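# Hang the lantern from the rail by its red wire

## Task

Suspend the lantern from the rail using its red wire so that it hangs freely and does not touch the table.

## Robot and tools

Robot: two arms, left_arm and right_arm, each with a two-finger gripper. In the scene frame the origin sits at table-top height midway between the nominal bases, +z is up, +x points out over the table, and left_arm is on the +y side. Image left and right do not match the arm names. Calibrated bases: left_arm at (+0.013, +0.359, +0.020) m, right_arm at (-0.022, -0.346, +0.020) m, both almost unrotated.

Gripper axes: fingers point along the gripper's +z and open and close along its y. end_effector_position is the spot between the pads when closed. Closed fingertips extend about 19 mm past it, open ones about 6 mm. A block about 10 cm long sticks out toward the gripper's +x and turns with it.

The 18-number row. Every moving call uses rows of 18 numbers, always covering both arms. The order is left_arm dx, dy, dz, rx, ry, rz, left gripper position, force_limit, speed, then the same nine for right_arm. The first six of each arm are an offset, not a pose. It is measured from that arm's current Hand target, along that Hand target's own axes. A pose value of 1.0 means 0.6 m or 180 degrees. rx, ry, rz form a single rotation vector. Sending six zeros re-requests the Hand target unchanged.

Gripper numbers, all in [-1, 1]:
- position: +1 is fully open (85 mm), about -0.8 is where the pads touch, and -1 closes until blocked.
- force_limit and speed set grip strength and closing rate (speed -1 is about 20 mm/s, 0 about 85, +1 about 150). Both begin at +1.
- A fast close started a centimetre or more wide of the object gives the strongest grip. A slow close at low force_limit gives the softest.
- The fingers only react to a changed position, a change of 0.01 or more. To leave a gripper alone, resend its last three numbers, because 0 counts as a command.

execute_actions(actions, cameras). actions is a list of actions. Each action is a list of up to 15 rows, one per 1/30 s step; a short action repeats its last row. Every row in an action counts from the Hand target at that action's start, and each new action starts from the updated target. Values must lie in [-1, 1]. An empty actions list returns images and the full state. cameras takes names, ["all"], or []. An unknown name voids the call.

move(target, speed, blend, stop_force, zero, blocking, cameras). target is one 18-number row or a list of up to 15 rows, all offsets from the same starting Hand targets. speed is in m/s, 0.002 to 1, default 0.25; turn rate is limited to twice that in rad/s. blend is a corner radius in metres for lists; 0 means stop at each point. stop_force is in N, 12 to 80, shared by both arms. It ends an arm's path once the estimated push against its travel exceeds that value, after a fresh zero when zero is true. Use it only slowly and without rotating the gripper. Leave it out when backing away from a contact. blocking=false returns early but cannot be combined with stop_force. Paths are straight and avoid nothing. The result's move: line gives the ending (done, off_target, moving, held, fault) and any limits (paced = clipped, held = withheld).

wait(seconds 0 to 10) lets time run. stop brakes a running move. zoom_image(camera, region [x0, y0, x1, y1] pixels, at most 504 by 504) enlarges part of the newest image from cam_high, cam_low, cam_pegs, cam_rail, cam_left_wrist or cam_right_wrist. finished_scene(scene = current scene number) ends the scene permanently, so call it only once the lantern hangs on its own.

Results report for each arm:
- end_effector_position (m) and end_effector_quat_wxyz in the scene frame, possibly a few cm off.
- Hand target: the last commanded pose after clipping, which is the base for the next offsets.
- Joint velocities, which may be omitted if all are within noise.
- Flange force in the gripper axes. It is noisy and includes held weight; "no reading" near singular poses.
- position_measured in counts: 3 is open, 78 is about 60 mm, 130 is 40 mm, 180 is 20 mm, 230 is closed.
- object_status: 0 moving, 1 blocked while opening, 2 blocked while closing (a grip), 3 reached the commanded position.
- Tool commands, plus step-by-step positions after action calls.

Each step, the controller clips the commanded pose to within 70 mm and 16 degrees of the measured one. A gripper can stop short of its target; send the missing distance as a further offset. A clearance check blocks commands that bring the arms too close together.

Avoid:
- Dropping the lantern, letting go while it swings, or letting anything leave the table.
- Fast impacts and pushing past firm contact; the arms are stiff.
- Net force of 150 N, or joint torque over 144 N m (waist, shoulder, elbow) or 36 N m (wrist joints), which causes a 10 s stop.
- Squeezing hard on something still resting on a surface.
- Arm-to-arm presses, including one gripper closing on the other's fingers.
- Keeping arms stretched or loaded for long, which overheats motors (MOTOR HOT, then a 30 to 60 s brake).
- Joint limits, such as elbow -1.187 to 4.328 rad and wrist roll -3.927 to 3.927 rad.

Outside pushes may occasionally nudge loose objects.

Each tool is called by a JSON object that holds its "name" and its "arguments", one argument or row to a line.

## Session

{"name": "execute_actions", "arguments": {
  "actions": []
}}

Scene clock: 0.00 s.
left_arm: end_effector_position=(+0.6391, -0.0396, +0.1165) position_measured=3 object_status=3 end_effector_quat_wxyz=(-0.326, -0.485, +0.729, -0.358) | right_arm: end_effector_position=(+0.6416, -0.2408, +0.3892) position_measured=3 object_status=3 end_effector_quat_wxyz=(-0.081, -0.535, +0.834, -0.105)
Joint positions: left_arm=[-0.096 0.776 0.005 1.131 -1.212 0.627] | right_arm=[0.43 0.879 1.344 0.274 -2.157 0.827]
Joint velocities: within noise
Flange force (N): no reading
Hand target: left_arm +0.6391, -0.0396, +0.1165; -0.326, -0.485, +0.729, -0.358 | right_arm +0.6416, -0.2408, +0.3892; -0.081, -0.535, +0.834, -0.105
Tool commands: left_gripper/position=+1.0 left_gripper/force_limit=+1.0 left_gripper/speed=+1.0 right_gripper/position=+1.0 right_gripper/force_limit=+1.0 right_gripper/speed=+1.0
camera_calibration:
cam_left_wrist: T_world_to_cam=[[-0.932998, 0.297554, -0.202425, 0.635192], [0.359151, 0.734031, -0.576376, -0.118429], [-0.0229172, -0.610459, -0.791716, 0.210962], [0, 0, 0, 1]] pos_world=[0.640001, 0.0267099, 0.227341]
cam_right_wrist: T_world_to_cam=[[-0.917891, 0.392632, -0.057587, 0.715694], [0.385985, 0.917048, 0.100193, -0.0507016], [0.0921491, 0.0697386, -0.9933, 0.478591], [0, 0, 0, 1]] pos_world=[0.632397, -0.267885, 0.521679]

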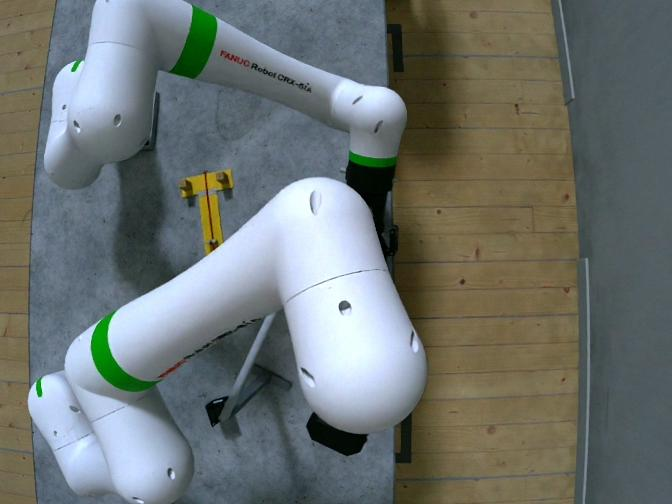

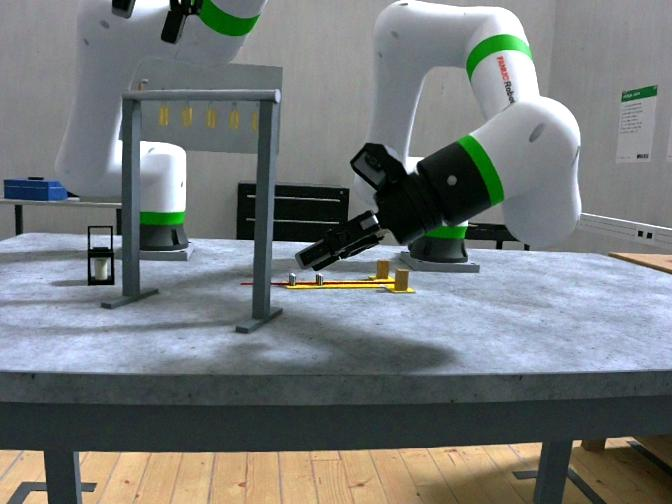

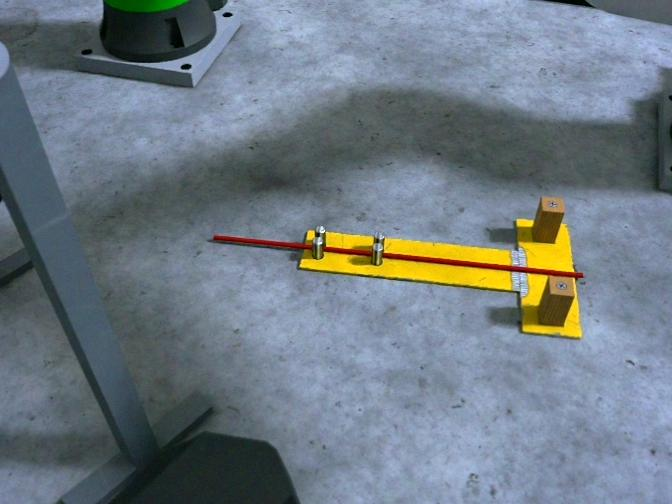

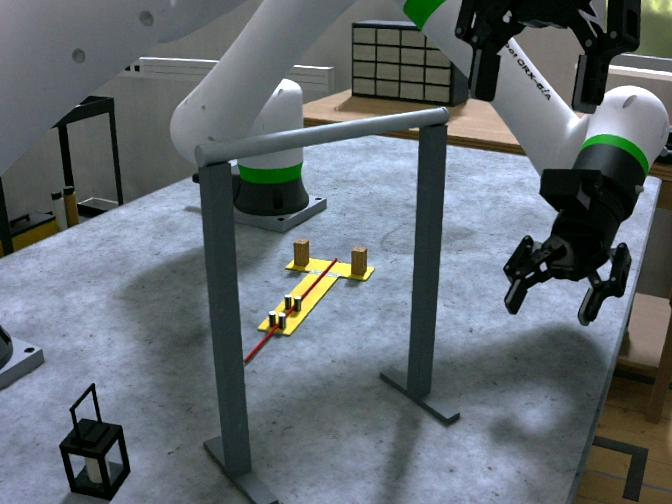

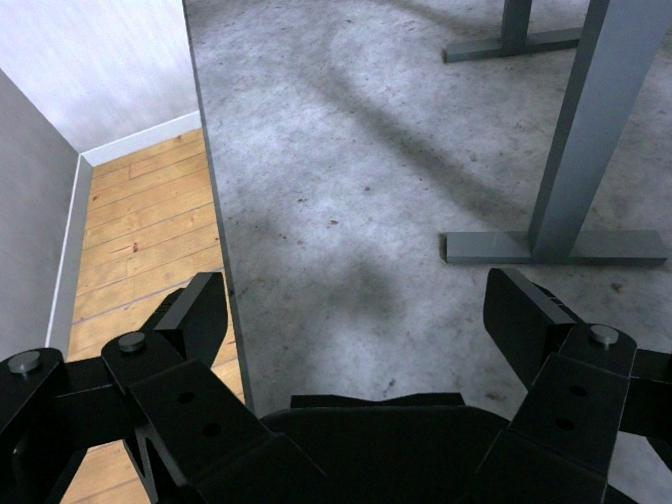

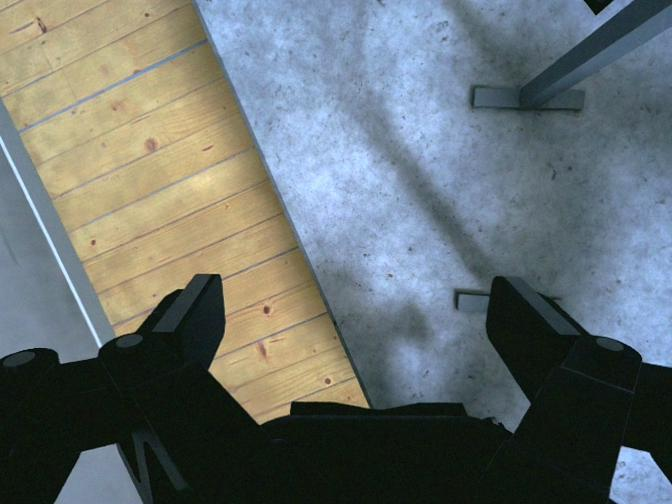

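{"name": "move", "arguments": {
  "target": [
    [0,0,0,0,0,0,1,1,1,0.045,-0.016,-0.177,0,0,0,1,1,1],
    [0,0,0,0,0,0,1,1,1,0.221,0.582,-0.1015,-0.011,-0.0845,-0.136,1,1,1]
  ],
  "blend": 0.03,
  "speed": 0.25,
  "cameras": ["cam_high","cam_rail"]
}}

Scene clock: 32.90 s.
left_arm: end_effector_position=(+0.6391, -0.0396, +0.1165) position_measured=3 object_status=3 end_effector_quat_wxyz=(-0.326, -0.485, +0.729, -0.358) | right_arm: end_effector_position=(+0.2703, -0.1996, +0.4499) position_measured=3 object_status=3 end_effector_quat_wxyz=(+0.000, +0.707, -0.707, +0.000)
Joint positions: left_arm=[-0.096 0.776 0.005 1.131 -1.212 0.627] | right_arm=[0.851 -0.246 0.134 0 -1.951 0.697]
Flange force (N): left_arm=[4.6 9.3 1.8] | right_arm=[1.0 2.9 5.4]
Hand target: left_arm +0.6391, -0.0396, +0.1165; -0.326, -0.485, +0.729, -0.358 | right_arm +0.2703, -0.1996, +0.4499; +0.000, +0.707, -0.707, +0.000
Off the commanded pose: left_arm 0.000 m, 0 deg | right_arm 0.000 m, 0 deg.
elbow stopped short (right arm): the move would have taken joint 3 (elbow) straighter than the controller allows.
move: done
Images, in order (width x height): cam_high 672x504, cam_rail 672x504.

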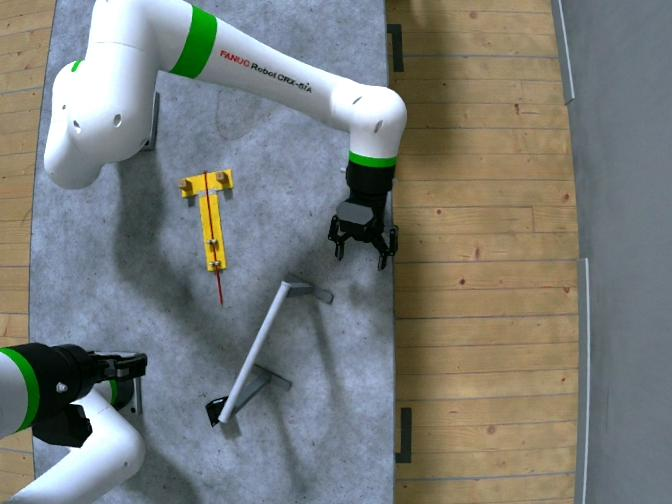

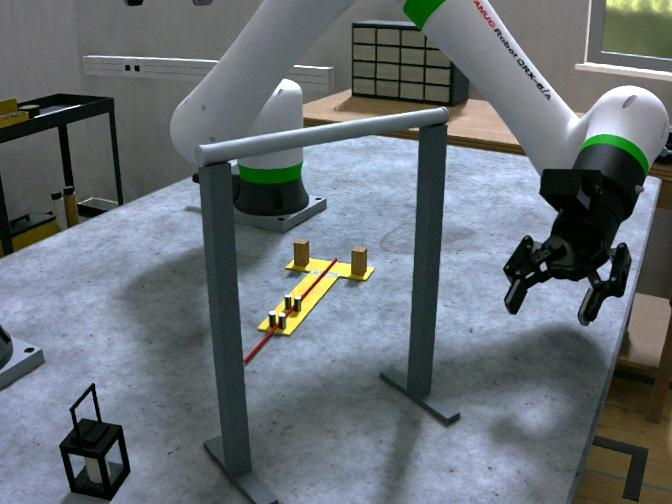

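{"name": "move", "arguments": {
  "target": [
    [0.134,0.35,-0.44,-0.119,-0.037,0.4,0.3,0.2,0,0,0,0,0,0,0,1,1,1],
    [0.032,0.669,-0.377,-0.238,-0.073,0.8,0.3,0.2,0,0,0,0,0,0,0,1,1,1]
  ],
  "blend": 0.05,
  "speed": 0.25,
  "cameras": ["cam_pegs","cam_left_wrist"]
}}

Scene clock: 46.40 s.
left_arm: end_effector_position=(+0.2848, +0.2507, +0.1697) position_measured=91 object_status=3 end_effector_quat_wxyz=(+0.177, +0.611, +0.757, -0.150) | right_arm: end_effector_position=(+0.2703, -0.1996, +0.4499) position_measured=3 object_status=3 end_effector_quat_wxyz=(+0.000, +0.707, -0.707, +0.000)
Joint positions: left_arm=[0.648 -0.513 -0.904 0.428 -1.406 -2.1] | right_arm=[0.851 -0.246 0.134 0 -1.951 0.697]
Flange force (N): left_arm=[-6.5 0.8 6.3] | right_arm=[0.3 1.7 4.6]
Hand target: left_arm +0.2848, +0.2507, +0.1697; +0.177, +0.611, +0.757, -0.150 | right_arm +0.2703, -0.1996, +0.4499; +0.000, +0.707, -0.707, +0.000
Off the commanded pose: left_arm 0.000 m, 0 deg | right_arm 0.000 m, 0 deg.
move: done
camera_calibration:
cam_left_wrist: T_world_to_cam=[[0.977502, 0.210494, 0.0135012, -0.329928], [0.132124, -0.660945, 0.738712, 0.0176562], [0.164418, -0.720308, -0.673886, 0.376438], [0, 0, 0, 1]] pos_world=[0.25828, 0.352269, 0.245088]
Images, in order (width x height): cam_pegs 672x504, cam_left_wrist 672x504.

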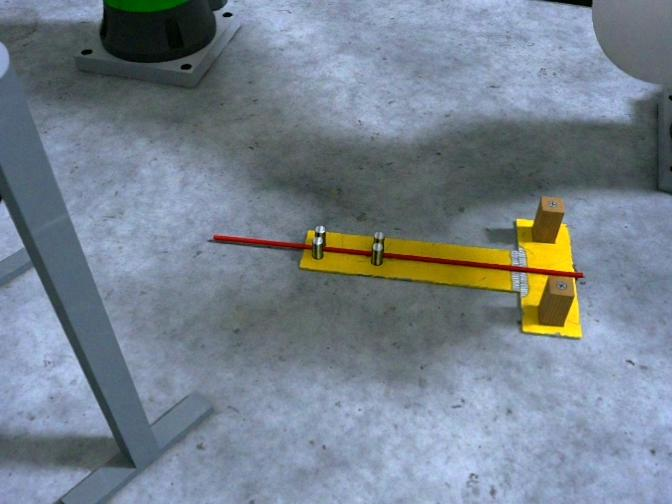

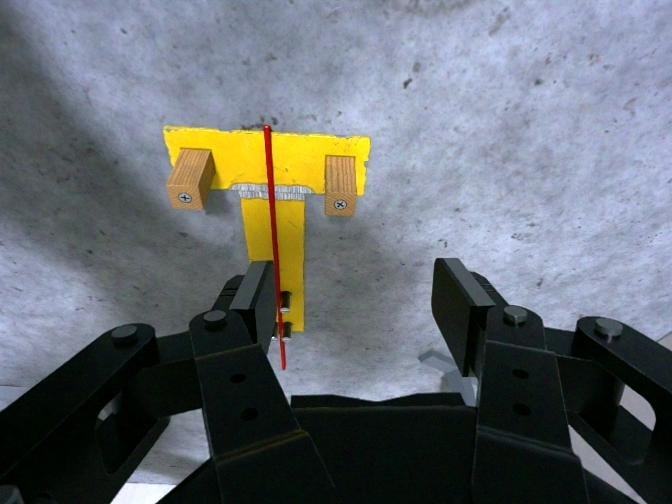

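{"name": "move", "arguments": {
  "target": [
    [-0.0025,-0.005,0.15,0,0,0.016,0.3,0.2,0,0,0,0,0,0,0,1,1,1],
    [-0.0025,-0.005,0.245,0,0,0.016,0.3,0.2,0,0,0,0,0,0,0,1,1,1]
  ],
  "speed": [0.12,0.04],
  "cameras": ["cam_left_wrist","cam_pegs"]
}}

Scene clock: 55.07 s.
left_arm: end_effector_position=(+0.2946, +0.1836, +0.0392) position_measured=91 object_status=3 end_effector_quat_wxyz=(+0.181, +0.629, +0.742, -0.146) | right_arm: end_effector_position=(+0.2703, -0.1996, +0.4499) position_measured=3 object_status=3 end_effector_quat_wxyz=(+0.000, +0.707, -0.707, +0.000)
Joint positions: left_arm=[0.294 -0.233 -1.128 0.655 -0.832 -2.164] | right_arm=[0.851 -0.246 0.134 0 -1.951 0.697]
Flange force (N): left_arm=[-5.4 -2.2 7.2] | right_arm=[0.6 1.3 4.8]
Hand target: left_arm +0.2946, +0.1836, +0.0392; +0.181, +0.629, +0.742, -0.146 | right_arm +0.2703, -0.1996, +0.4499; +0.000, +0.707, -0.707, +0.000
Off the commanded pose: left_arm 0.000 m, 0 deg | right_arm 0.000 m, 0 deg.
move: done
camera_calibration:
cam_left_wrist: T_world_to_cam=[[0.985405, 0.16635, 0.0361252, -0.318704], [0.0858642, -0.668969, 0.738314, 0.0834719], [0.146985, -0.724437, -0.673489, 0.244476], [0, 0, 0, 1]] pos_world=[0.270951, 0.285964, 0.114537]
Images, in order (width x height): cam_pegs 672x504, cam_left_wrist 672x504.

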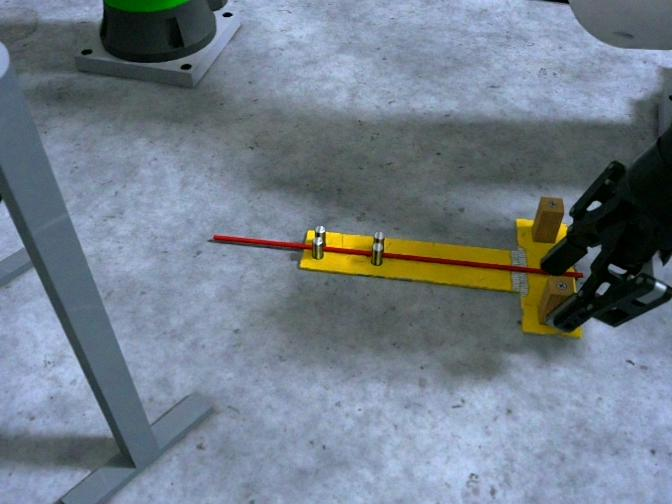

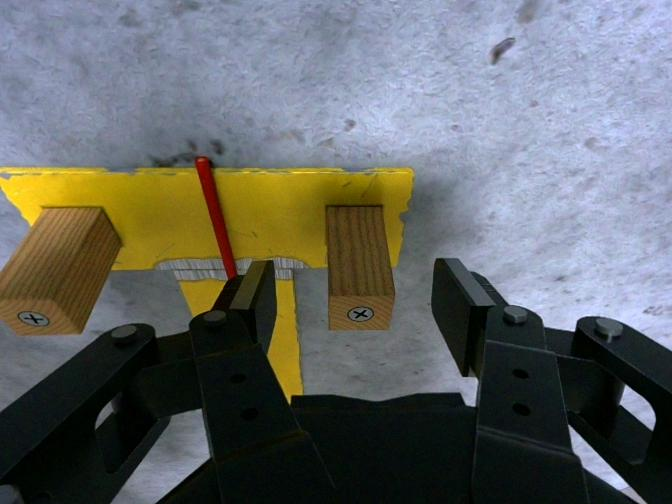

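{"name": "move", "arguments": {
  "target": [0,0,0.002,0,0,0,-1,0.2,-1,0,0,0,0,0,0,1,1,1],
  "cameras": ["cam_left_wrist"]
}}

{"name": "wait", "arguments": {
  "seconds": 0.1
}}

Scene clock: 60.30 s.
left_arm: end_effector_position=(+0.2947, +0.1831, +0.0382) position_measured=182 object_status=0 end_effector_quat_wxyz=(+0.181, +0.629, +0.742, -0.146) | right_arm: end_effector_position=(+0.2703, -0.1996, +0.4499) position_measured=3 object_status=3 end_effector_quat_wxyz=(+0.000, +0.707, -0.707, +0.000)
Joint positions: left_arm=[0.29 -0.229 -1.129 0.659 -0.827 -2.165] | right_arm=[0.851 -0.246 0.134 0 -1.951 0.697]
Flange force (N): left_arm=[-0.8 -10.4 -36.3] | right_arm=[0.5 2.2 4.9]
Hand target: left_arm +0.2947, +0.1831, +0.0382; +0.181, +0.629, +0.742, -0.146 | right_arm +0.2703, -0.1996, +0.4499; +0.000, +0.707, -0.707, +0.000
Off the commanded pose: left_arm 0.000 m, 0 deg | right_arm 0.000 m, 0 deg.
move: done
camera_calibration:
cam_left_wrist: T_world_to_cam=[[0.985403, 0.166365, 0.0361128, -0.318666], [0.0858728, -0.668912, 0.738364, 0.08385], [0.146994, -0.724485, -0.673434, 0.243291], [0, 0, 0, 1]] pos_world=[0.271051, 0.285364, 0.113437]
Images, in order (width x height): cam_left_wrist 672x504.

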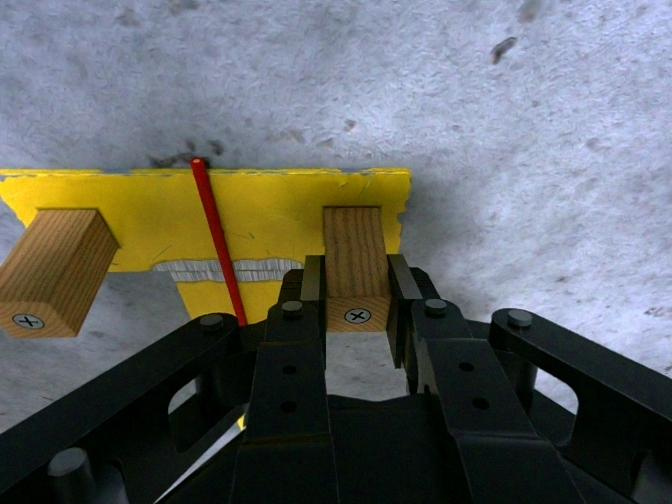

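Scene clock: 60.40 s.
left_arm: end_effector_position=(+0.2947, +0.1831, +0.0382) position_measured=182 object_status=2 end_effector_quat_wxyz=(+0.181, +0.629, +0.742, -0.146) | right_arm: end_effector_position=(+0.2703, -0.1996, +0.4499) position_measured=3 object_status=3 end_effector_quat_wxyz=(+0.000, +0.707, -0.707, +0.000)
Joint positions: left_arm=[0.29 -0.229 -1.129 0.659 -0.827 -2.165] | right_arm=[0.851 -0.246 0.134 0 -1.951 0.697]
Flange force (N): left_arm=[-0.8 -10.1 -35.7] | right_arm=[0.6 1.7 4.6]
Hand target: left_arm +0.2947, +0.1831, +0.0382; +0.181, +0.629, +0.742, -0.146 | right_arm +0.2703, -0.1996, +0.4499; +0.000, +0.707, -0.707, +0.000
Tool commands: left_gripper/position=-1.0 left_gripper/force_limit=+0.2 left_gripper/speed=-1.0 right_gripper/position=+1.0 right_gripper/force_limit=+1.0 right_gripper/speed=+1.0
Off the commanded pose: left_arm 0.000 m, 0 deg | right_arm 0.000 m, 0 deg.
wait: 0.10 s; no rest

{"name": "move", "arguments": {
  "target": [
    [0,0,-0.003,0,0,0,-1,0.2,-1,0,0,0,0,0,0,1,1,1],
    [-0.153,0.0153,0.0743,0.0264,0.0005,0.045,-1,0.2,-1,0,0,0,0,0,0,1,1,1]
  ],
  "speed": 0.05,
  "cameras": ["cam_pegs","cam_rail"]
}}

Scene clock: 73.93 s.
left_arm: end_effector_position=(+0.3206, +0.0839, +0.0399) position_measured=182 object_status=2 end_effector_quat_wxyz=(+0.164, +0.687, +0.689, -0.163) | right_arm: end_effector_position=(+0.2703, -0.1996, +0.4499) position_measured=3 object_status=3 end_effector_quat_wxyz=(+0.000, +0.707, -0.707, +0.000)
Joint positions: left_arm=[-0.101 -0.007 -0.95 0.751 -0.712 -2.043] | right_arm=[0.851 -0.246 0.134 0 -1.951 0.697]
Flange force (N): left_arm=[-1.7 -5.7 7.0] | right_arm=[0.7 1.3 4.5]
Hand target: left_arm +0.3206, +0.0839, +0.0399; +0.164, +0.687, +0.689, -0.163 | right_arm +0.2703, -0.1996, +0.4499; +0.000, +0.707, -0.707, +0.000
Off the commanded pose: left_arm 0.000 m, 0 deg | right_arm 0.000 m, 0 deg.
move: done
Images, in order (width x height): cam_pegs 672x504, cam_rail 672x504.

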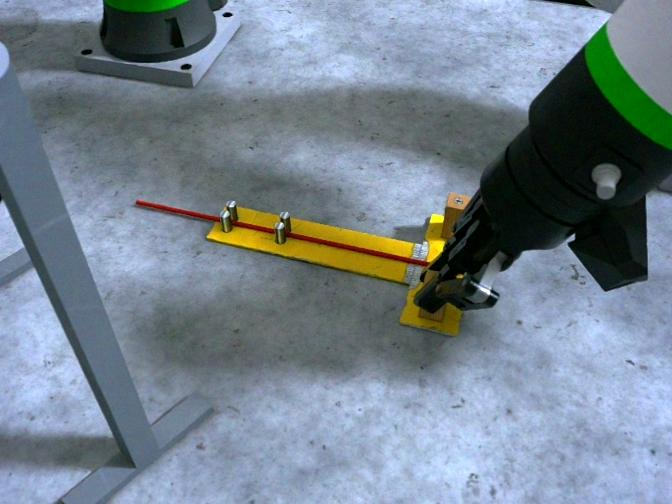

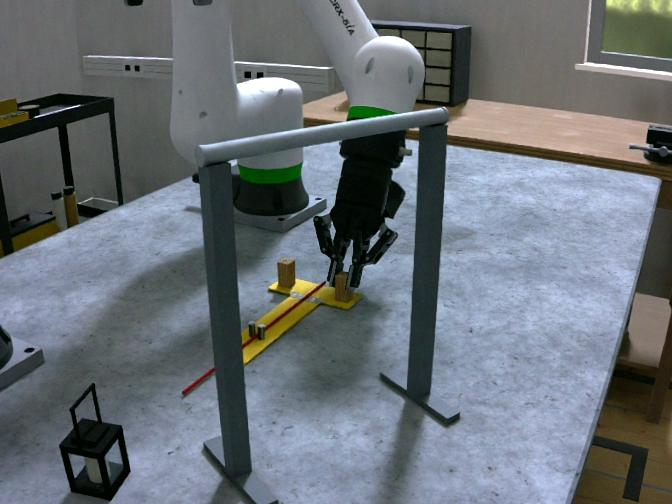

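{"name": "move", "arguments": {
  "target": [
    [0,0,0,0,0,0,-1,0.2,-1,-0.005,-0.007,0.583,0,0,0,-0.4,0.8,0]
  ],
  "speed": 0.2,
  "cameras": ["cam_right_wrist","cam_pegs"]
}}

Scene clock: 81.80 s.
left_arm: end_effector_position=(+0.3206, +0.0839, +0.0399) position_measured=182 object_status=2 end_effector_quat_wxyz=(+0.164, +0.687, +0.689, -0.163) | right_arm: end_effector_position=(+0.2744, -0.1968, +0.1001) position_measured=179 object_status=3 end_effector_quat_wxyz=(+0.000, +0.707, -0.707, +0.000)
Joint positions: left_arm=[-0.101 -0.007 -0.95 0.751 -0.712 -2.043] | right_arm=[0.847 -0.192 -0.663 0 -1.101 0.701]
Flange force (N): left_arm=[-1.7 -5.5 7.5] | right_arm=[0.5 1.7 3.6]
Hand target: left_arm +0.3206, +0.0839, +0.0399; +0.164, +0.687, +0.689, -0.163 | right_arm +0.2744, -0.1968, +0.1001; +0.000, +0.707, -0.707, +0.000
Off the commanded pose: left_arm 0.000 m, 0 deg | right_arm 0.000 m, 0 deg.
move: done
camera_calibration:
cam_right_wrist: T_world_to_cam=[[-0.999412, -0.0215623, 0.0266712, 0.27726], [-0.0110325, 0.938438, 0.345272, 0.168148], [-0.0324741, 0.344775, -0.938124, 0.304951], [0, 0, 0, 1]] pos_world=[0.288855, -0.256957, 0.220631]
Images, in order (width x height): cam_pegs 672x504, cam_right_wrist 672x504.

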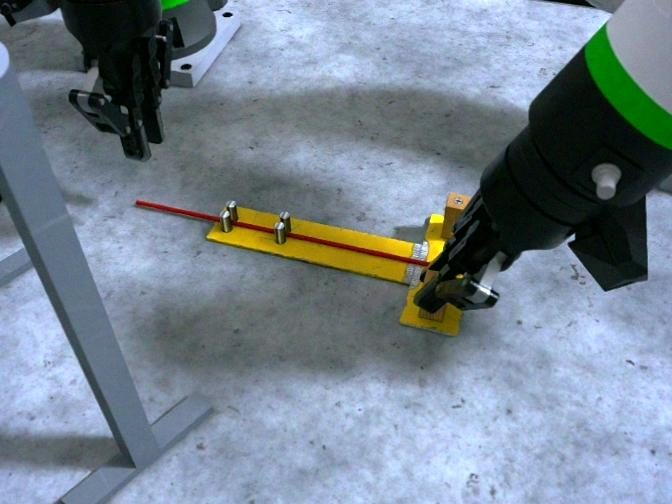

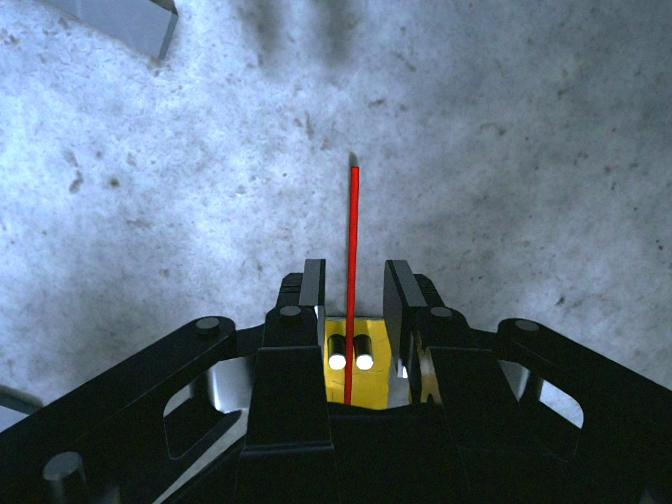

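{"name": "move", "arguments": {
  "target": [
    [0,0,0,0,0,0,-1,0.2,-1,0.01,0.005,0.06,0,0,0.01,-0.4,0.8,0],
    [0,0,0,0,0,0,-1,0.2,-1,0.01,0.005,0.13,0,0,0.01,-0.4,0.8,0]
  ],
  "speed": 0.06,
  "cameras": ["cam_right_wrist"]
}}

{"name": "move", "arguments": {
  "target": [0,0,0,0,0,0,-1,0.2,-1,0,0,0,0,0,0,-1,1,-1]
}}

{"name": "wait", "arguments": {
  "seconds": 0.2,
  "cameras": ["cam_right_wrist","cam_pegs"]
}}

Scene clock: 90.30 s.
left_arm: end_effector_position=(+0.3206, +0.0839, +0.0399) position_measured=182 object_status=2 end_effector_quat_wxyz=(+0.164, +0.687, +0.689, -0.163) | right_arm: end_effector_position=(+0.2714, -0.2028, +0.0221) position_measured=179 object_status=3 end_effector_quat_wxyz=(+0.000, +0.696, -0.718, +0.000)
Joint positions: left_arm=[-0.101 -0.007 -0.95 0.751 -0.712 -2.043] | right_arm=[0.841 -0.067 -0.775 0 -0.863 0.675]
Flange force (N): left_arm=[-1.9 -6.1 6.9] | right_arm=[0.7 1.7 2.6]
Hand target: left_arm +0.3206, +0.0839, +0.0399; +0.164, +0.687, +0.689, -0.163 | right_arm +0.2714, -0.2028, +0.0221; +0.000, +0.696, -0.718, +0.000
Off the commanded pose: left_arm 0.000 m, 0 deg | right_arm 0.000 m, 0 deg.
move: done
camera_calibration:
cam_right_wrist: T_world_to_cam=[[-0.999591, 0.00993129, 0.0268014, 0.282581], [0.018583, 0.938272, 0.345398, 0.192667], [-0.0217167, 0.345755, -0.938074, 0.230952], [0, 0, 0, 1]] pos_world=[0.283901, -0.263433, 0.14253]
Images, in order (width x height): cam_right_wrist 672x504.

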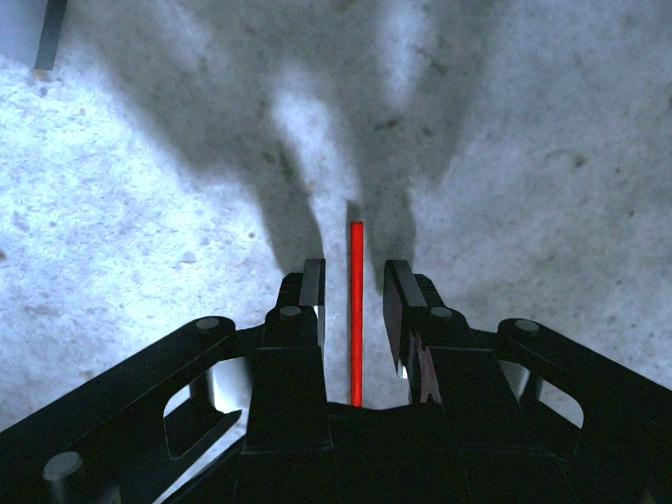

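Scene clock: 91.77 s.
left_arm: end_effector_position=(+0.3206, +0.0839, +0.0399) position_measured=182 object_status=2 end_effector_quat_wxyz=(+0.164, +0.687, +0.689, -0.163) | right_arm: end_effector_position=(+0.2714, -0.2028, +0.0221) position_measured=226 object_status=0 end_effector_quat_wxyz=(+0.000, +0.696, -0.718, +0.000)
Joint positions: left_arm=[-0.101 -0.007 -0.95 0.751 -0.712 -2.043] | right_arm=[0.841 -0.067 -0.775 0 -0.863 0.675]
Flange force (N): left_arm=[-0.9 -4.8 6.5] | right_arm=[1.5 2.8 2.6]
Hand target: left_arm +0.3206, +0.0839, +0.0399; +0.164, +0.687, +0.689, -0.163 | right_arm +0.2714, -0.2028, +0.0221; +0.000, +0.696, -0.718, +0.000
Off the commanded pose: left_arm 0.000 m, 0 deg | right_arm 0.000 m, 0 deg.
move: done

Scene clock: 91.97 s.
left_arm: end_effector_position=(+0.3206, +0.0839, +0.0399) position_measured=182 object_status=2 end_effector_quat_wxyz=(+0.164, +0.687, +0.689, -0.163) | right_arm: end_effector_position=(+0.2714, -0.2028, +0.0221) position_measured=226 object_status=2 end_effector_quat_wxyz=(+0.000, +0.696, -0.718, +0.000)
Joint positions: left_arm=[-0.101 -0.007 -0.95 0.751 -0.712 -2.043] | right_arm=[0.841 -0.067 -0.775 0 -0.863 0.675]
Flange force (N): left_arm=[-1.1 -4.3 7.0] | right_arm=[1.2 2.8 2.5]
Hand target: left_arm +0.3206, +0.0839, +0.0399; +0.164, +0.687, +0.689, -0.163 | right_arm +0.2714, -0.2028, +0.0221; +0.000, +0.696, -0.718, +0.000
Tool commands: left_gripper/position=-1.0 left_gripper/force_limit=+0.2 left_gripper/speed=-1.0 right_gripper/position=-1.0 right_gripper/force_limit=+1.0 right_gripper/speed=-1.0
Off the commanded pose: left_arm 0.000 m, 0 deg | right_arm 0.000 m, 0 deg.
wait: 0.20 s; at rest by 0.17 s
camera_calibration:
cam_right_wrist: T_world_to_cam=[[-0.999593, 0.00984159, 0.0267654, 0.282563], [0.0184836, 0.938318, 0.345278, 0.192723], [-0.0217164, 0.345633, -0.938119, 0.230926], [0, 0, 0, 1]] pos_world=[0.283901, -0.263432, 0.14253]
Images, in order (width x height): cam_pegs 672x504, cam_right_wrist 672x504.

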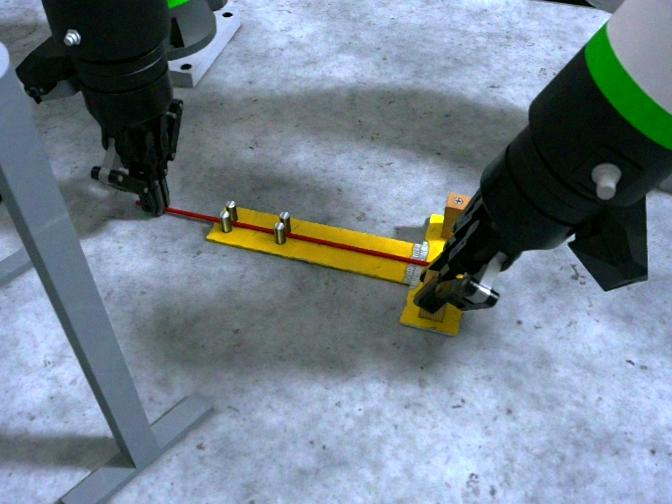

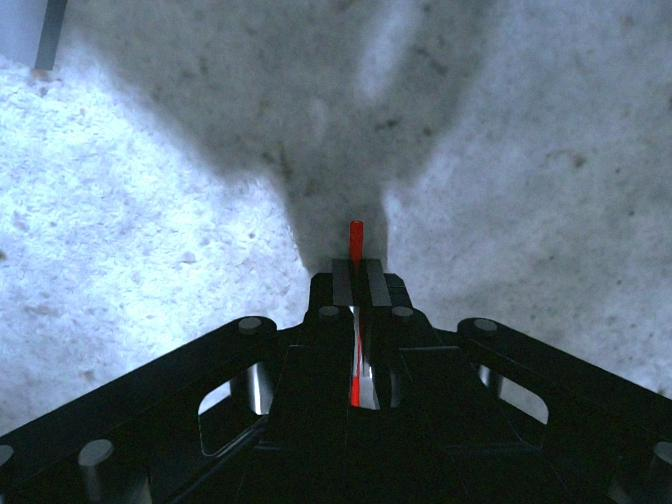

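{"name": "move", "arguments": {
  "target": [
    [0,0,0,0,0,0,-1,0.2,-1,-0.0288,0.078,-0.003,0,0,0.25,-1,1,-1],
    [0,0,0,0,0,0,-1,0.2,-1,-0.0685,0.1063,-0.003,0,0,0.417,-1,1,-1],
    [0,0,0,0,0,0,-1,0.2,-1,-0.116,0.1145,-0.003,0,0,0.583,-1,1,-1]
  ],
  "speed": 0.12,
  "blend": 0.005,
  "cameras": ["cam_pegs"]
}}

Scene clock: 107.67 s.
left_arm: end_effector_position=(+0.3206, +0.0839, +0.0399) position_measured=182 object_status=2 end_effector_quat_wxyz=(+0.164, +0.687, +0.689, -0.163) | right_arm: end_effector_position=(+0.2049, -0.1310, +0.0239) position_measured=226 object_status=2 end_effector_quat_wxyz=(+0.000, +0.146, +0.989, +0.000)
Joint positions: left_arm=[-0.101 -0.007 -0.95 0.751 -0.712 -2.043] | right_arm=[1.165 -0.112 -0.809 0 -0.874 -1.48]
Flange force (N): left_arm=[0.5 -5.0 5.5] | right_arm=[1.1 -3.9 3.5]
Hand target: left_arm +0.3206, +0.0839, +0.0399; +0.164, +0.687, +0.689, -0.163 | right_arm +0.2049, -0.1311, +0.0239; +0.000, +0.146, +0.989, +0.000
Off the commanded pose: left_arm 0.000 m, 0 deg | right_arm 0.000 m, 0 deg.
move: done
Images, in order (width x height): cam_pegs 672x504.

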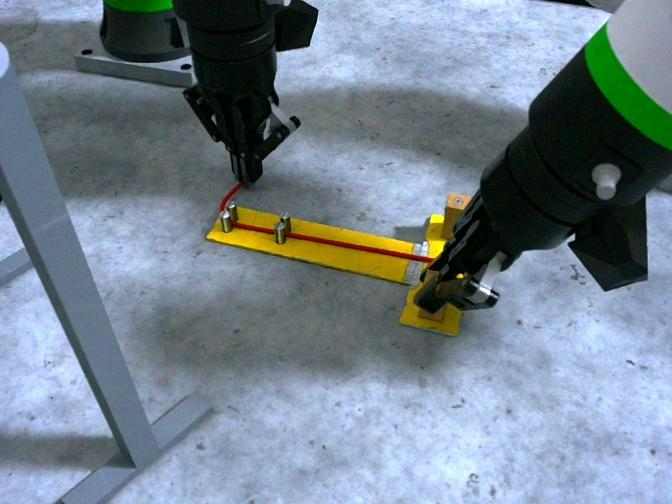

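{"name": "move", "arguments": {
  "target": [
    [0,0,0,0,0,0,-1,0.2,-1,-0.002,0.041,0,0,0,0.167,-1,1,-1],
    [0,0,0,0,0,0,-1,0.2,-1,-0.013,0.064,0,0,0,0.278,-1,1,-1],
    [0,0,0,0,0,0,-1,0.2,-1,-0.008,0.052,0,0,0,0.228,-1,1,-1]
  ],
  "speed": 0.08,
  "blend": [0.005,0,0],
  "cameras": ["cam_pegs"]
}}

Scene clock: 122.93 s.
left_arm: end_effector_position=(+0.3206, +0.0839, +0.0399) position_measured=182 object_status=2 end_effector_quat_wxyz=(+0.164, +0.687, +0.689, -0.163) | right_arm: end_effector_position=(+0.2186, -0.1026, +0.0239) position_measured=226 object_status=2 end_effector_quat_wxyz=(+0.000, +0.483, +0.876, +0.000)
Joint positions: left_arm=[-0.101 -0.007 -0.95 0.751 -0.712 -2.043] | right_arm=[1.159 -0.028 -0.733 0 -0.866 -2.19]
Flange force (N): left_arm=[-2.6 -6.0 7.3] | right_arm=[0.6 -0.4 3.1]
Hand target: left_arm +0.3206, +0.0839, +0.0399; +0.164, +0.687, +0.689, -0.163 | right_arm +0.2185, -0.1026, +0.0239; +0.000, +0.483, +0.876, +0.000
Off the commanded pose: left_arm 0.000 m, 0 deg | right_arm 0.000 m, 0 deg.
move: done
Images, in order (width x height): cam_pegs 672x504.

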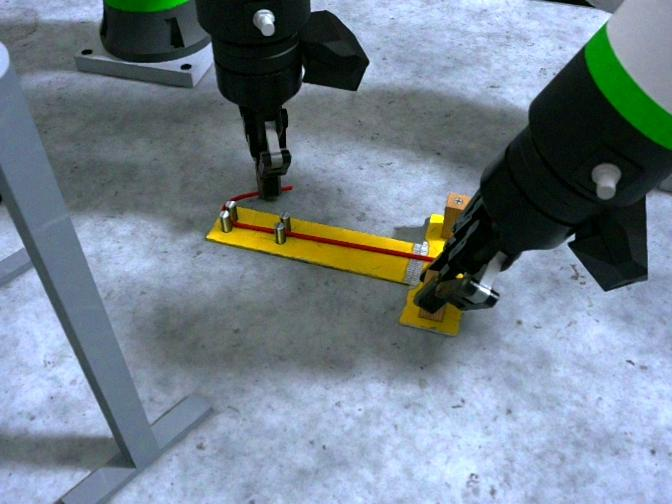

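{"name": "move", "arguments": {
  "target": [
    [0,0,0,0,0,0,-1,0.2,-1,-0.127,-0.08,0,0,0,0,-1,1,-1]
  ],
  "speed": 0.04,
  "cameras": ["cam_pegs","cam_rail"]
}}

Scene clock: 128.23 s.
left_arm: end_effector_position=(+0.3206, +0.0839, +0.0399) position_measured=182 object_status=2 end_effector_quat_wxyz=(+0.164, +0.687, +0.689, -0.163) | right_arm: end_effector_position=(+0.2185, -0.1926, +0.0239) position_measured=226 object_status=2 end_effector_quat_wxyz=(+0.000, +0.483, +0.876, +0.000)
Joint positions: left_arm=[-0.101 -0.007 -0.95 0.751 -0.712 -2.043] | right_arm=[1.019 -0.198 -0.879 0 -0.89 -2.05]
Flange force (N): left_arm=[-1.5 -5.8 6.8] | right_arm=[-0.1 -0.8 3.2]
Hand target: left_arm +0.3206, +0.0839, +0.0399; +0.164, +0.687, +0.689, -0.163 | right_arm +0.2185, -0.1926, +0.0239; +0.000, +0.483, +0.876, +0.000
Off the commanded pose: left_arm 0.000 m, 0 deg | right_arm 0.000 m, 0 deg.
move: done
Images, in order (width x height): cam_pegs 672x504, cam_rail 672x504.

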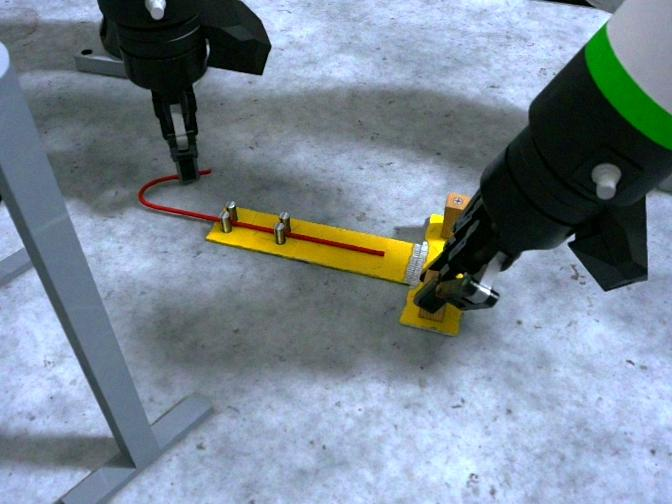

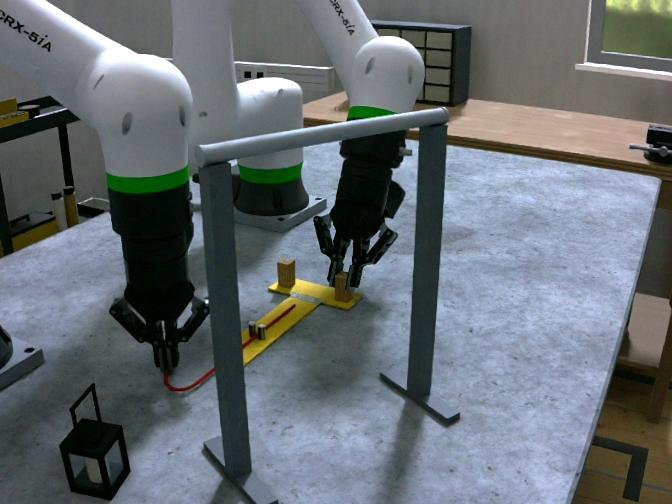

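{"name": "move", "arguments": {
  "target": [
    [0,0,0,0,0,0,-1,0.2,-1,0,0,0,0,0,0,-0.4,0.8,-1],
    [0,0,0,0,0,0,-1,0.2,-1,0,0,-0.11,0,0,0,-0.4,0.8,-1],
    [0,0,0,0,0,0,-1,0.2,-1,0.1,0.1,-0.11,0,0,-0.4,-0.4,0.8,-1],
    [0,0,0,0,0,0,-1,0.2,-1,0.234,0.255,-0.11,0,0,-0.839,-0.4,0.8,-1]
  ],
  "speed": [0.05,0.15,0.3,0.3],
  "blend": [0,0.02,0.02,0],
  "cameras": ["cam_pegs","cam_right_wrist"]
}}

Scene clock: 141.50 s.
left_arm: end_effector_position=(+0.3206, +0.0839, +0.0399) position_measured=182 object_status=2 end_effector_quat_wxyz=(+0.164, +0.687, +0.689, -0.163) | right_arm: end_effector_position=(+0.2731, +0.0078, +0.0898) position_measured=179 object_status=3 end_effector_quat_wxyz=(+0.000, +0.727, -0.687, +0.000)
Joint positions: left_arm=[-0.101 -0.007 -0.95 0.751 -0.712 -2.043] | right_arm=[1.139 0.159 -0.345 0 -1.067 0.465]
Flange force (N): left_arm=[-2.0 -5.4 7.1] | right_arm=[1.2 2.0 2.9]
Hand target: left_arm +0.3206, +0.0839, +0.0399; +0.164, +0.687, +0.689, -0.163 | right_arm +0.2731, +0.0078, +0.0898; +0.000, +0.727, -0.687, +0.000
Off the commanded pose: left_arm 0.000 m, 0 deg | right_arm 0.000 m, 0 deg.
move: done
camera_calibration:
cam_right_wrist: T_world_to_cam=[[-0.996588, -0.0780684, 0.0268064, 0.280204], [-0.0640599, 0.936316, 0.345267, -0.00572495], [-0.0520537, 0.342372, -0.938122, 0.230103], [0, 0, 0, 1]] pos_world=[0.290859, -0.0515453, 0.21033]
Images, in order (width x height): cam_pegs 672x504, cam_right_wrist 672x504.

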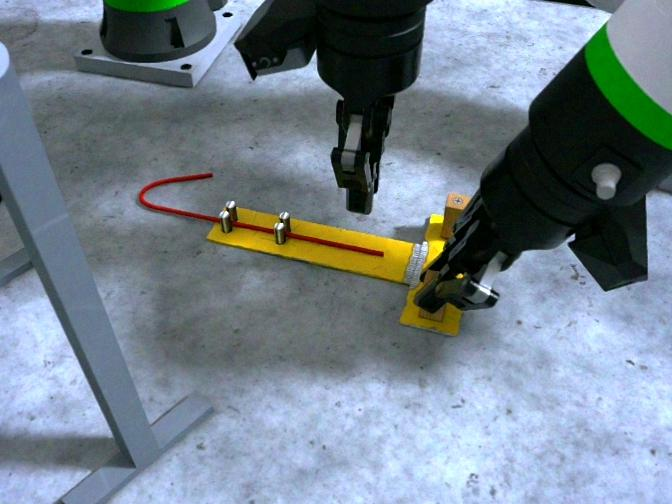

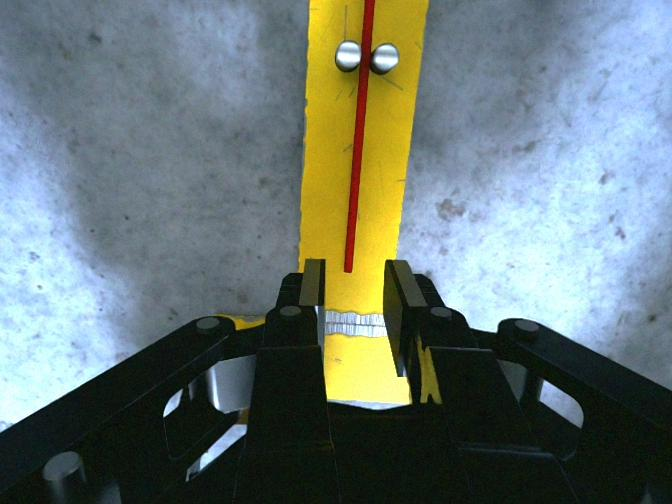

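{"name": "move", "arguments": {
  "target": [0,0,0,0,0,0,-1,0.2,-1,0,0.002,0.075,0,0,0.025,-0.5,0.8,-1],
  "speed": 0.1,
  "cameras": ["cam_right_wrist"]
}}

{"name": "move", "arguments": {
  "target": [0,0,0,0,0,0,-1,0.2,-1,0,0,0.05,0,0,0,-0.5,0.8,-1],
  "speed": 0.008,
  "stop_force": 12,
  "cameras": ["cam_right_wrist"]
}}

Scene clock: 146.77 s.
left_arm: end_effector_position=(+0.3206, +0.0839, +0.0399) position_measured=182 object_status=2 end_effector_quat_wxyz=(+0.164, +0.687, +0.689, -0.163) | right_arm: end_effector_position=(+0.2718, +0.0077, +0.0448) position_measured=192 object_status=3 end_effector_quat_wxyz=(+0.000, +0.699, -0.715, +0.000)
Joint positions: left_arm=[-0.101 -0.007 -0.95 0.751 -0.712 -2.043] | right_arm=[1.142 0.22 -0.395 0 -0.957 0.384]
Flange force (N): left_arm=[-1.8 -5.3 7.1] | right_arm=[0.9 1.1 2.5]
Hand target: left_arm +0.3206, +0.0839, +0.0399; +0.164, +0.687, +0.689, -0.163 | right_arm +0.2719, +0.0077, +0.0448; +0.000, +0.699, -0.715, +0.000
Off the commanded pose: left_arm 0.000 m, 0 deg | right_arm 0.000 m, 0 deg.
move: done
camera_calibration:
cam_right_wrist: T_world_to_cam=[[-0.999636, 0.000593474, 0.026973, 0.28036], [0.00987807, 0.938388, 0.345441, -0.0102677], [-0.0251061, 0.345582, -0.938053, 0.180421], [0, 0, 0, 1]] pos_world=[0.284889, -0.0528815, 0.165229]
Images, in order (width x height): cam_right_wrist 672x504.

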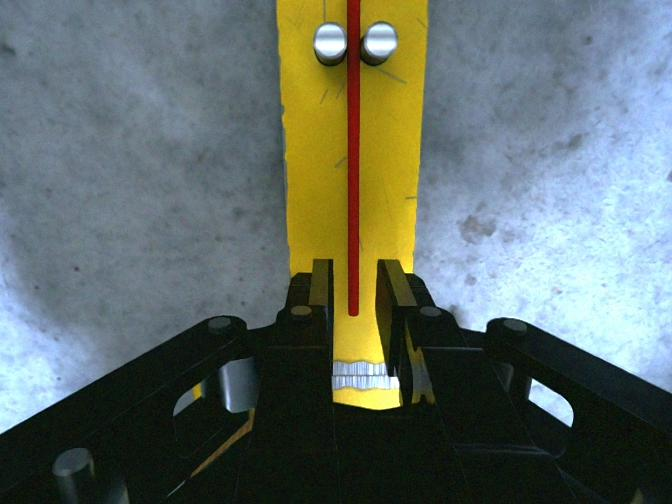

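Scene clock: 149.93 s.
left_arm: end_effector_position=(+0.3206, +0.0839, +0.0399) position_measured=182 object_status=2 end_effector_quat_wxyz=(+0.164, +0.687, +0.689, -0.163) | right_arm: end_effector_position=(+0.2720, +0.0077, +0.0241) position_measured=192 object_status=3 end_effector_quat_wxyz=(+0.000, +0.699, -0.715, +0.000)
Joint positions: left_arm=[-0.101 -0.007 -0.95 0.751 -0.712 -2.043] | right_arm=[1.142 0.253 -0.413 0 -0.906 0.384]
Flange force (N): left_arm=[6.2 -3.3 20.8] | right_arm=[4.5 5.1 -22.6]
Hand target: left_arm +0.3206, +0.0839, +0.0399; +0.164, +0.687, +0.689, -0.163 | right_arm +0.2720, +0.0077, +0.0241; +0.000, +0.699, -0.715, +0.000 (not the last commanded pose)
Off the commanded pose: left_arm 0.000 m, 0 deg | right_arm 0.009 m, 0 deg.
move: contact (right_arm)
camera_calibration:
cam_right_wrist: T_world_to_cam=[[-0.999648, 0.000231391, 0.0265187, 0.281163], [0.00937896, 0.938423, 0.345361, -0.00300098], [-0.0248058, 0.345488, -0.938095, 0.161019], [0, 0, 0, 1]] pos_world=[0.285086, -0.052879, 0.144632]
Images, in order (width x height): cam_right_wrist 672x504.

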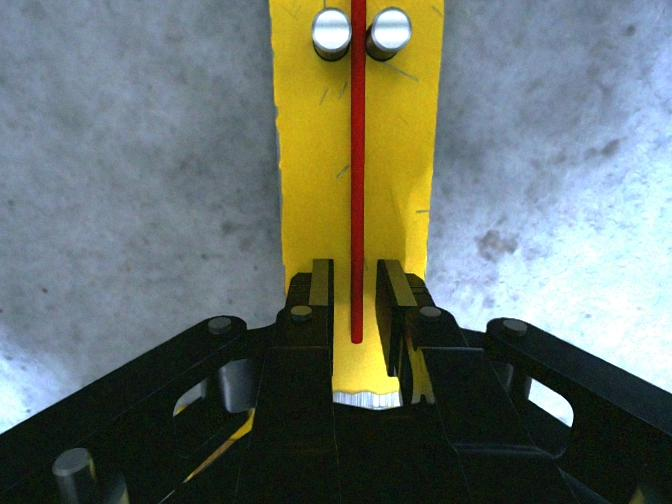

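{"name": "move", "arguments": {
  "target": [0,0,0,0,0,0,-1,0.2,-1,0,0,-0.003,0,0,0,-0.5,0.8,-1],
  "speed": 0.02
}}

{"name": "move", "arguments": {
  "target": [0,0,0,0,0,0,-1,0.2,-1,0,0,0,0,0,0,-1,1,-1]
}}

{"name": "wait", "arguments": {
  "seconds": 0.2
}}

{"name": "move", "arguments": {
  "target": [
    [0,0,0,0,0,0,-1,0.2,-1,0.0248,0.0688,-0.002,0,0,-0.25,-1,1,-1],
    [0,0,0,0,0,0,-1,0.2,-1,0.0585,0.0933,-0.002,0,0,-0.417,-1,1,-1],
    [0,0,0,0,0,0,-1,0.2,-1,0.104,0.1035,-0.002,0,0,-0.583,-1,1,-1]
  ],
  "speed": 0.12,
  "blend": 0.005,
  "cameras": ["cam_pegs"]
}}

Scene clock: 159.50 s.
left_arm: end_effector_position=(+0.3206, +0.0839, +0.0399) position_measured=182 object_status=2 end_effector_quat_wxyz=(+0.164, +0.687, +0.689, -0.163) | right_arm: end_effector_position=(+0.2719, +0.0077, +0.0259) position_measured=192 object_status=3 end_effector_quat_wxyz=(+0.000, +0.699, -0.715, +0.000)
Joint positions: left_arm=[-0.101 -0.007 -0.95 0.751 -0.712 -2.043] | right_arm=[1.142 0.25 -0.411 0 -0.91 0.384]
Flange force (N): left_arm=[-1.8 -5.9 6.8] | right_arm=[1.4 1.2 2.5]
Hand target: left_arm +0.3206, +0.0839, +0.0399; +0.164, +0.687, +0.689, -0.163 | right_arm +0.2720, +0.0077, +0.0259; +0.000, +0.699, -0.715, +0.000
Off the commanded pose: left_arm 0.000 m, 0 deg | right_arm 0.000 m, 0 deg.
move: done

Scene clock: 160.77 s.
left_arm: end_effector_position=(+0.3206, +0.0839, +0.0399) position_measured=182 object_status=2 end_effector_quat_wxyz=(+0.164, +0.687, +0.689, -0.163) | right_arm: end_effector_position=(+0.2720, +0.0077, +0.0259) position_measured=228 object_status=0 end_effector_quat_wxyz=(+0.000, +0.699, -0.715, +0.000)
Joint positions: left_arm=[-0.101 -0.007 -0.95 0.751 -0.712 -2.043] | right_arm=[1.142 0.25 -0.411 0 -0.91 0.384]
Flange force (N): left_arm=[-0.1 -5.2 12.9] | right_arm=[2.2 1.0 -7.0]
Hand target: left_arm +0.3206, +0.0839, +0.0399; +0.164, +0.687, +0.689, -0.163 | right_arm +0.2720, +0.0077, +0.0259; +0.000, +0.699, -0.715, +0.000
Off the commanded pose: left_arm 0.000 m, 0 deg | right_arm 0.000 m, 0 deg.
move: done

Scene clock: 160.97 s.
left_arm: end_effector_position=(+0.3206, +0.0839, +0.0399) position_measured=182 object_status=2 end_effector_quat_wxyz=(+0.164, +0.687, +0.689, -0.163) | right_arm: end_effector_position=(+0.2720, +0.0077, +0.0259) position_measured=228 object_status=2 end_effector_quat_wxyz=(+0.000, +0.699, -0.715, +0.000)
Joint positions: left_arm=[-0.101 -0.007 -0.95 0.751 -0.712 -2.043] | right_arm=[1.142 0.25 -0.411 0 -0.91 0.384]
Flange force (N): left_arm=[0.0 -5.5 13.1] | right_arm=[1.9 0.7 -7.0]
Hand target: left_arm +0.3206, +0.0839, +0.0399; +0.164, +0.687, +0.689, -0.163 | right_arm +0.2720, +0.0077, +0.0259; +0.000, +0.699, -0.715, +0.000
Tool commands: left_gripper/position=-1.0 left_gripper/force_limit=+0.2 left_gripper/speed=-1.0 right_gripper/position=-1.0 right_gripper/force_limit=+1.0 right_gripper/speed=-1.0
Off the commanded pose: left_arm 0.000 m, 0 deg | right_arm 0.000 m, 0 deg.
wait: 0.20 s; at rest by 0.17 s

Scene clock: 168.93 s.
left_arm: end_effector_position=(+0.3206, +0.0839, +0.0399) position_measured=182 object_status=2 end_effector_quat_wxyz=(+0.164, +0.687, +0.689, -0.163) | right_arm: end_effector_position=(+0.2086, -0.0533, +0.0272) position_measured=228 object_status=2 end_effector_quat_wxyz=(+0.000, +0.993, +0.119, +0.000)
Joint positions: left_arm=[-0.101 -0.007 -0.95 0.751 -0.712 -2.043] | right_arm=[1.238 0.044 -0.65 0 -0.877 2.119]
Flange force (N): left_arm=[-2.7 -4.9 7.6] | right_arm=[-2.4 -0.8 2.5]
Hand target: left_arm +0.3206, +0.0839, +0.0399; +0.164, +0.687, +0.689, -0.163 | right_arm +0.2085, -0.0533, +0.0271; +0.000, +0.993, +0.119, +0.000
Off the commanded pose: left_arm 0.000 m, 0 deg | right_arm 0.000 m, 0 deg.
move: done
Images, in order (width x height): cam_pegs 672x504.

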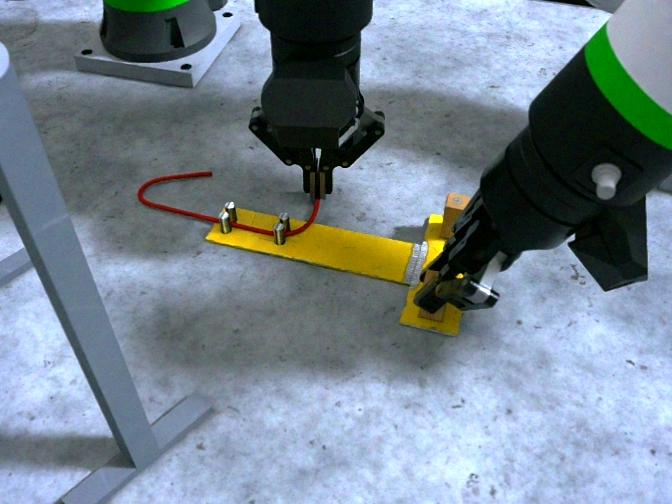

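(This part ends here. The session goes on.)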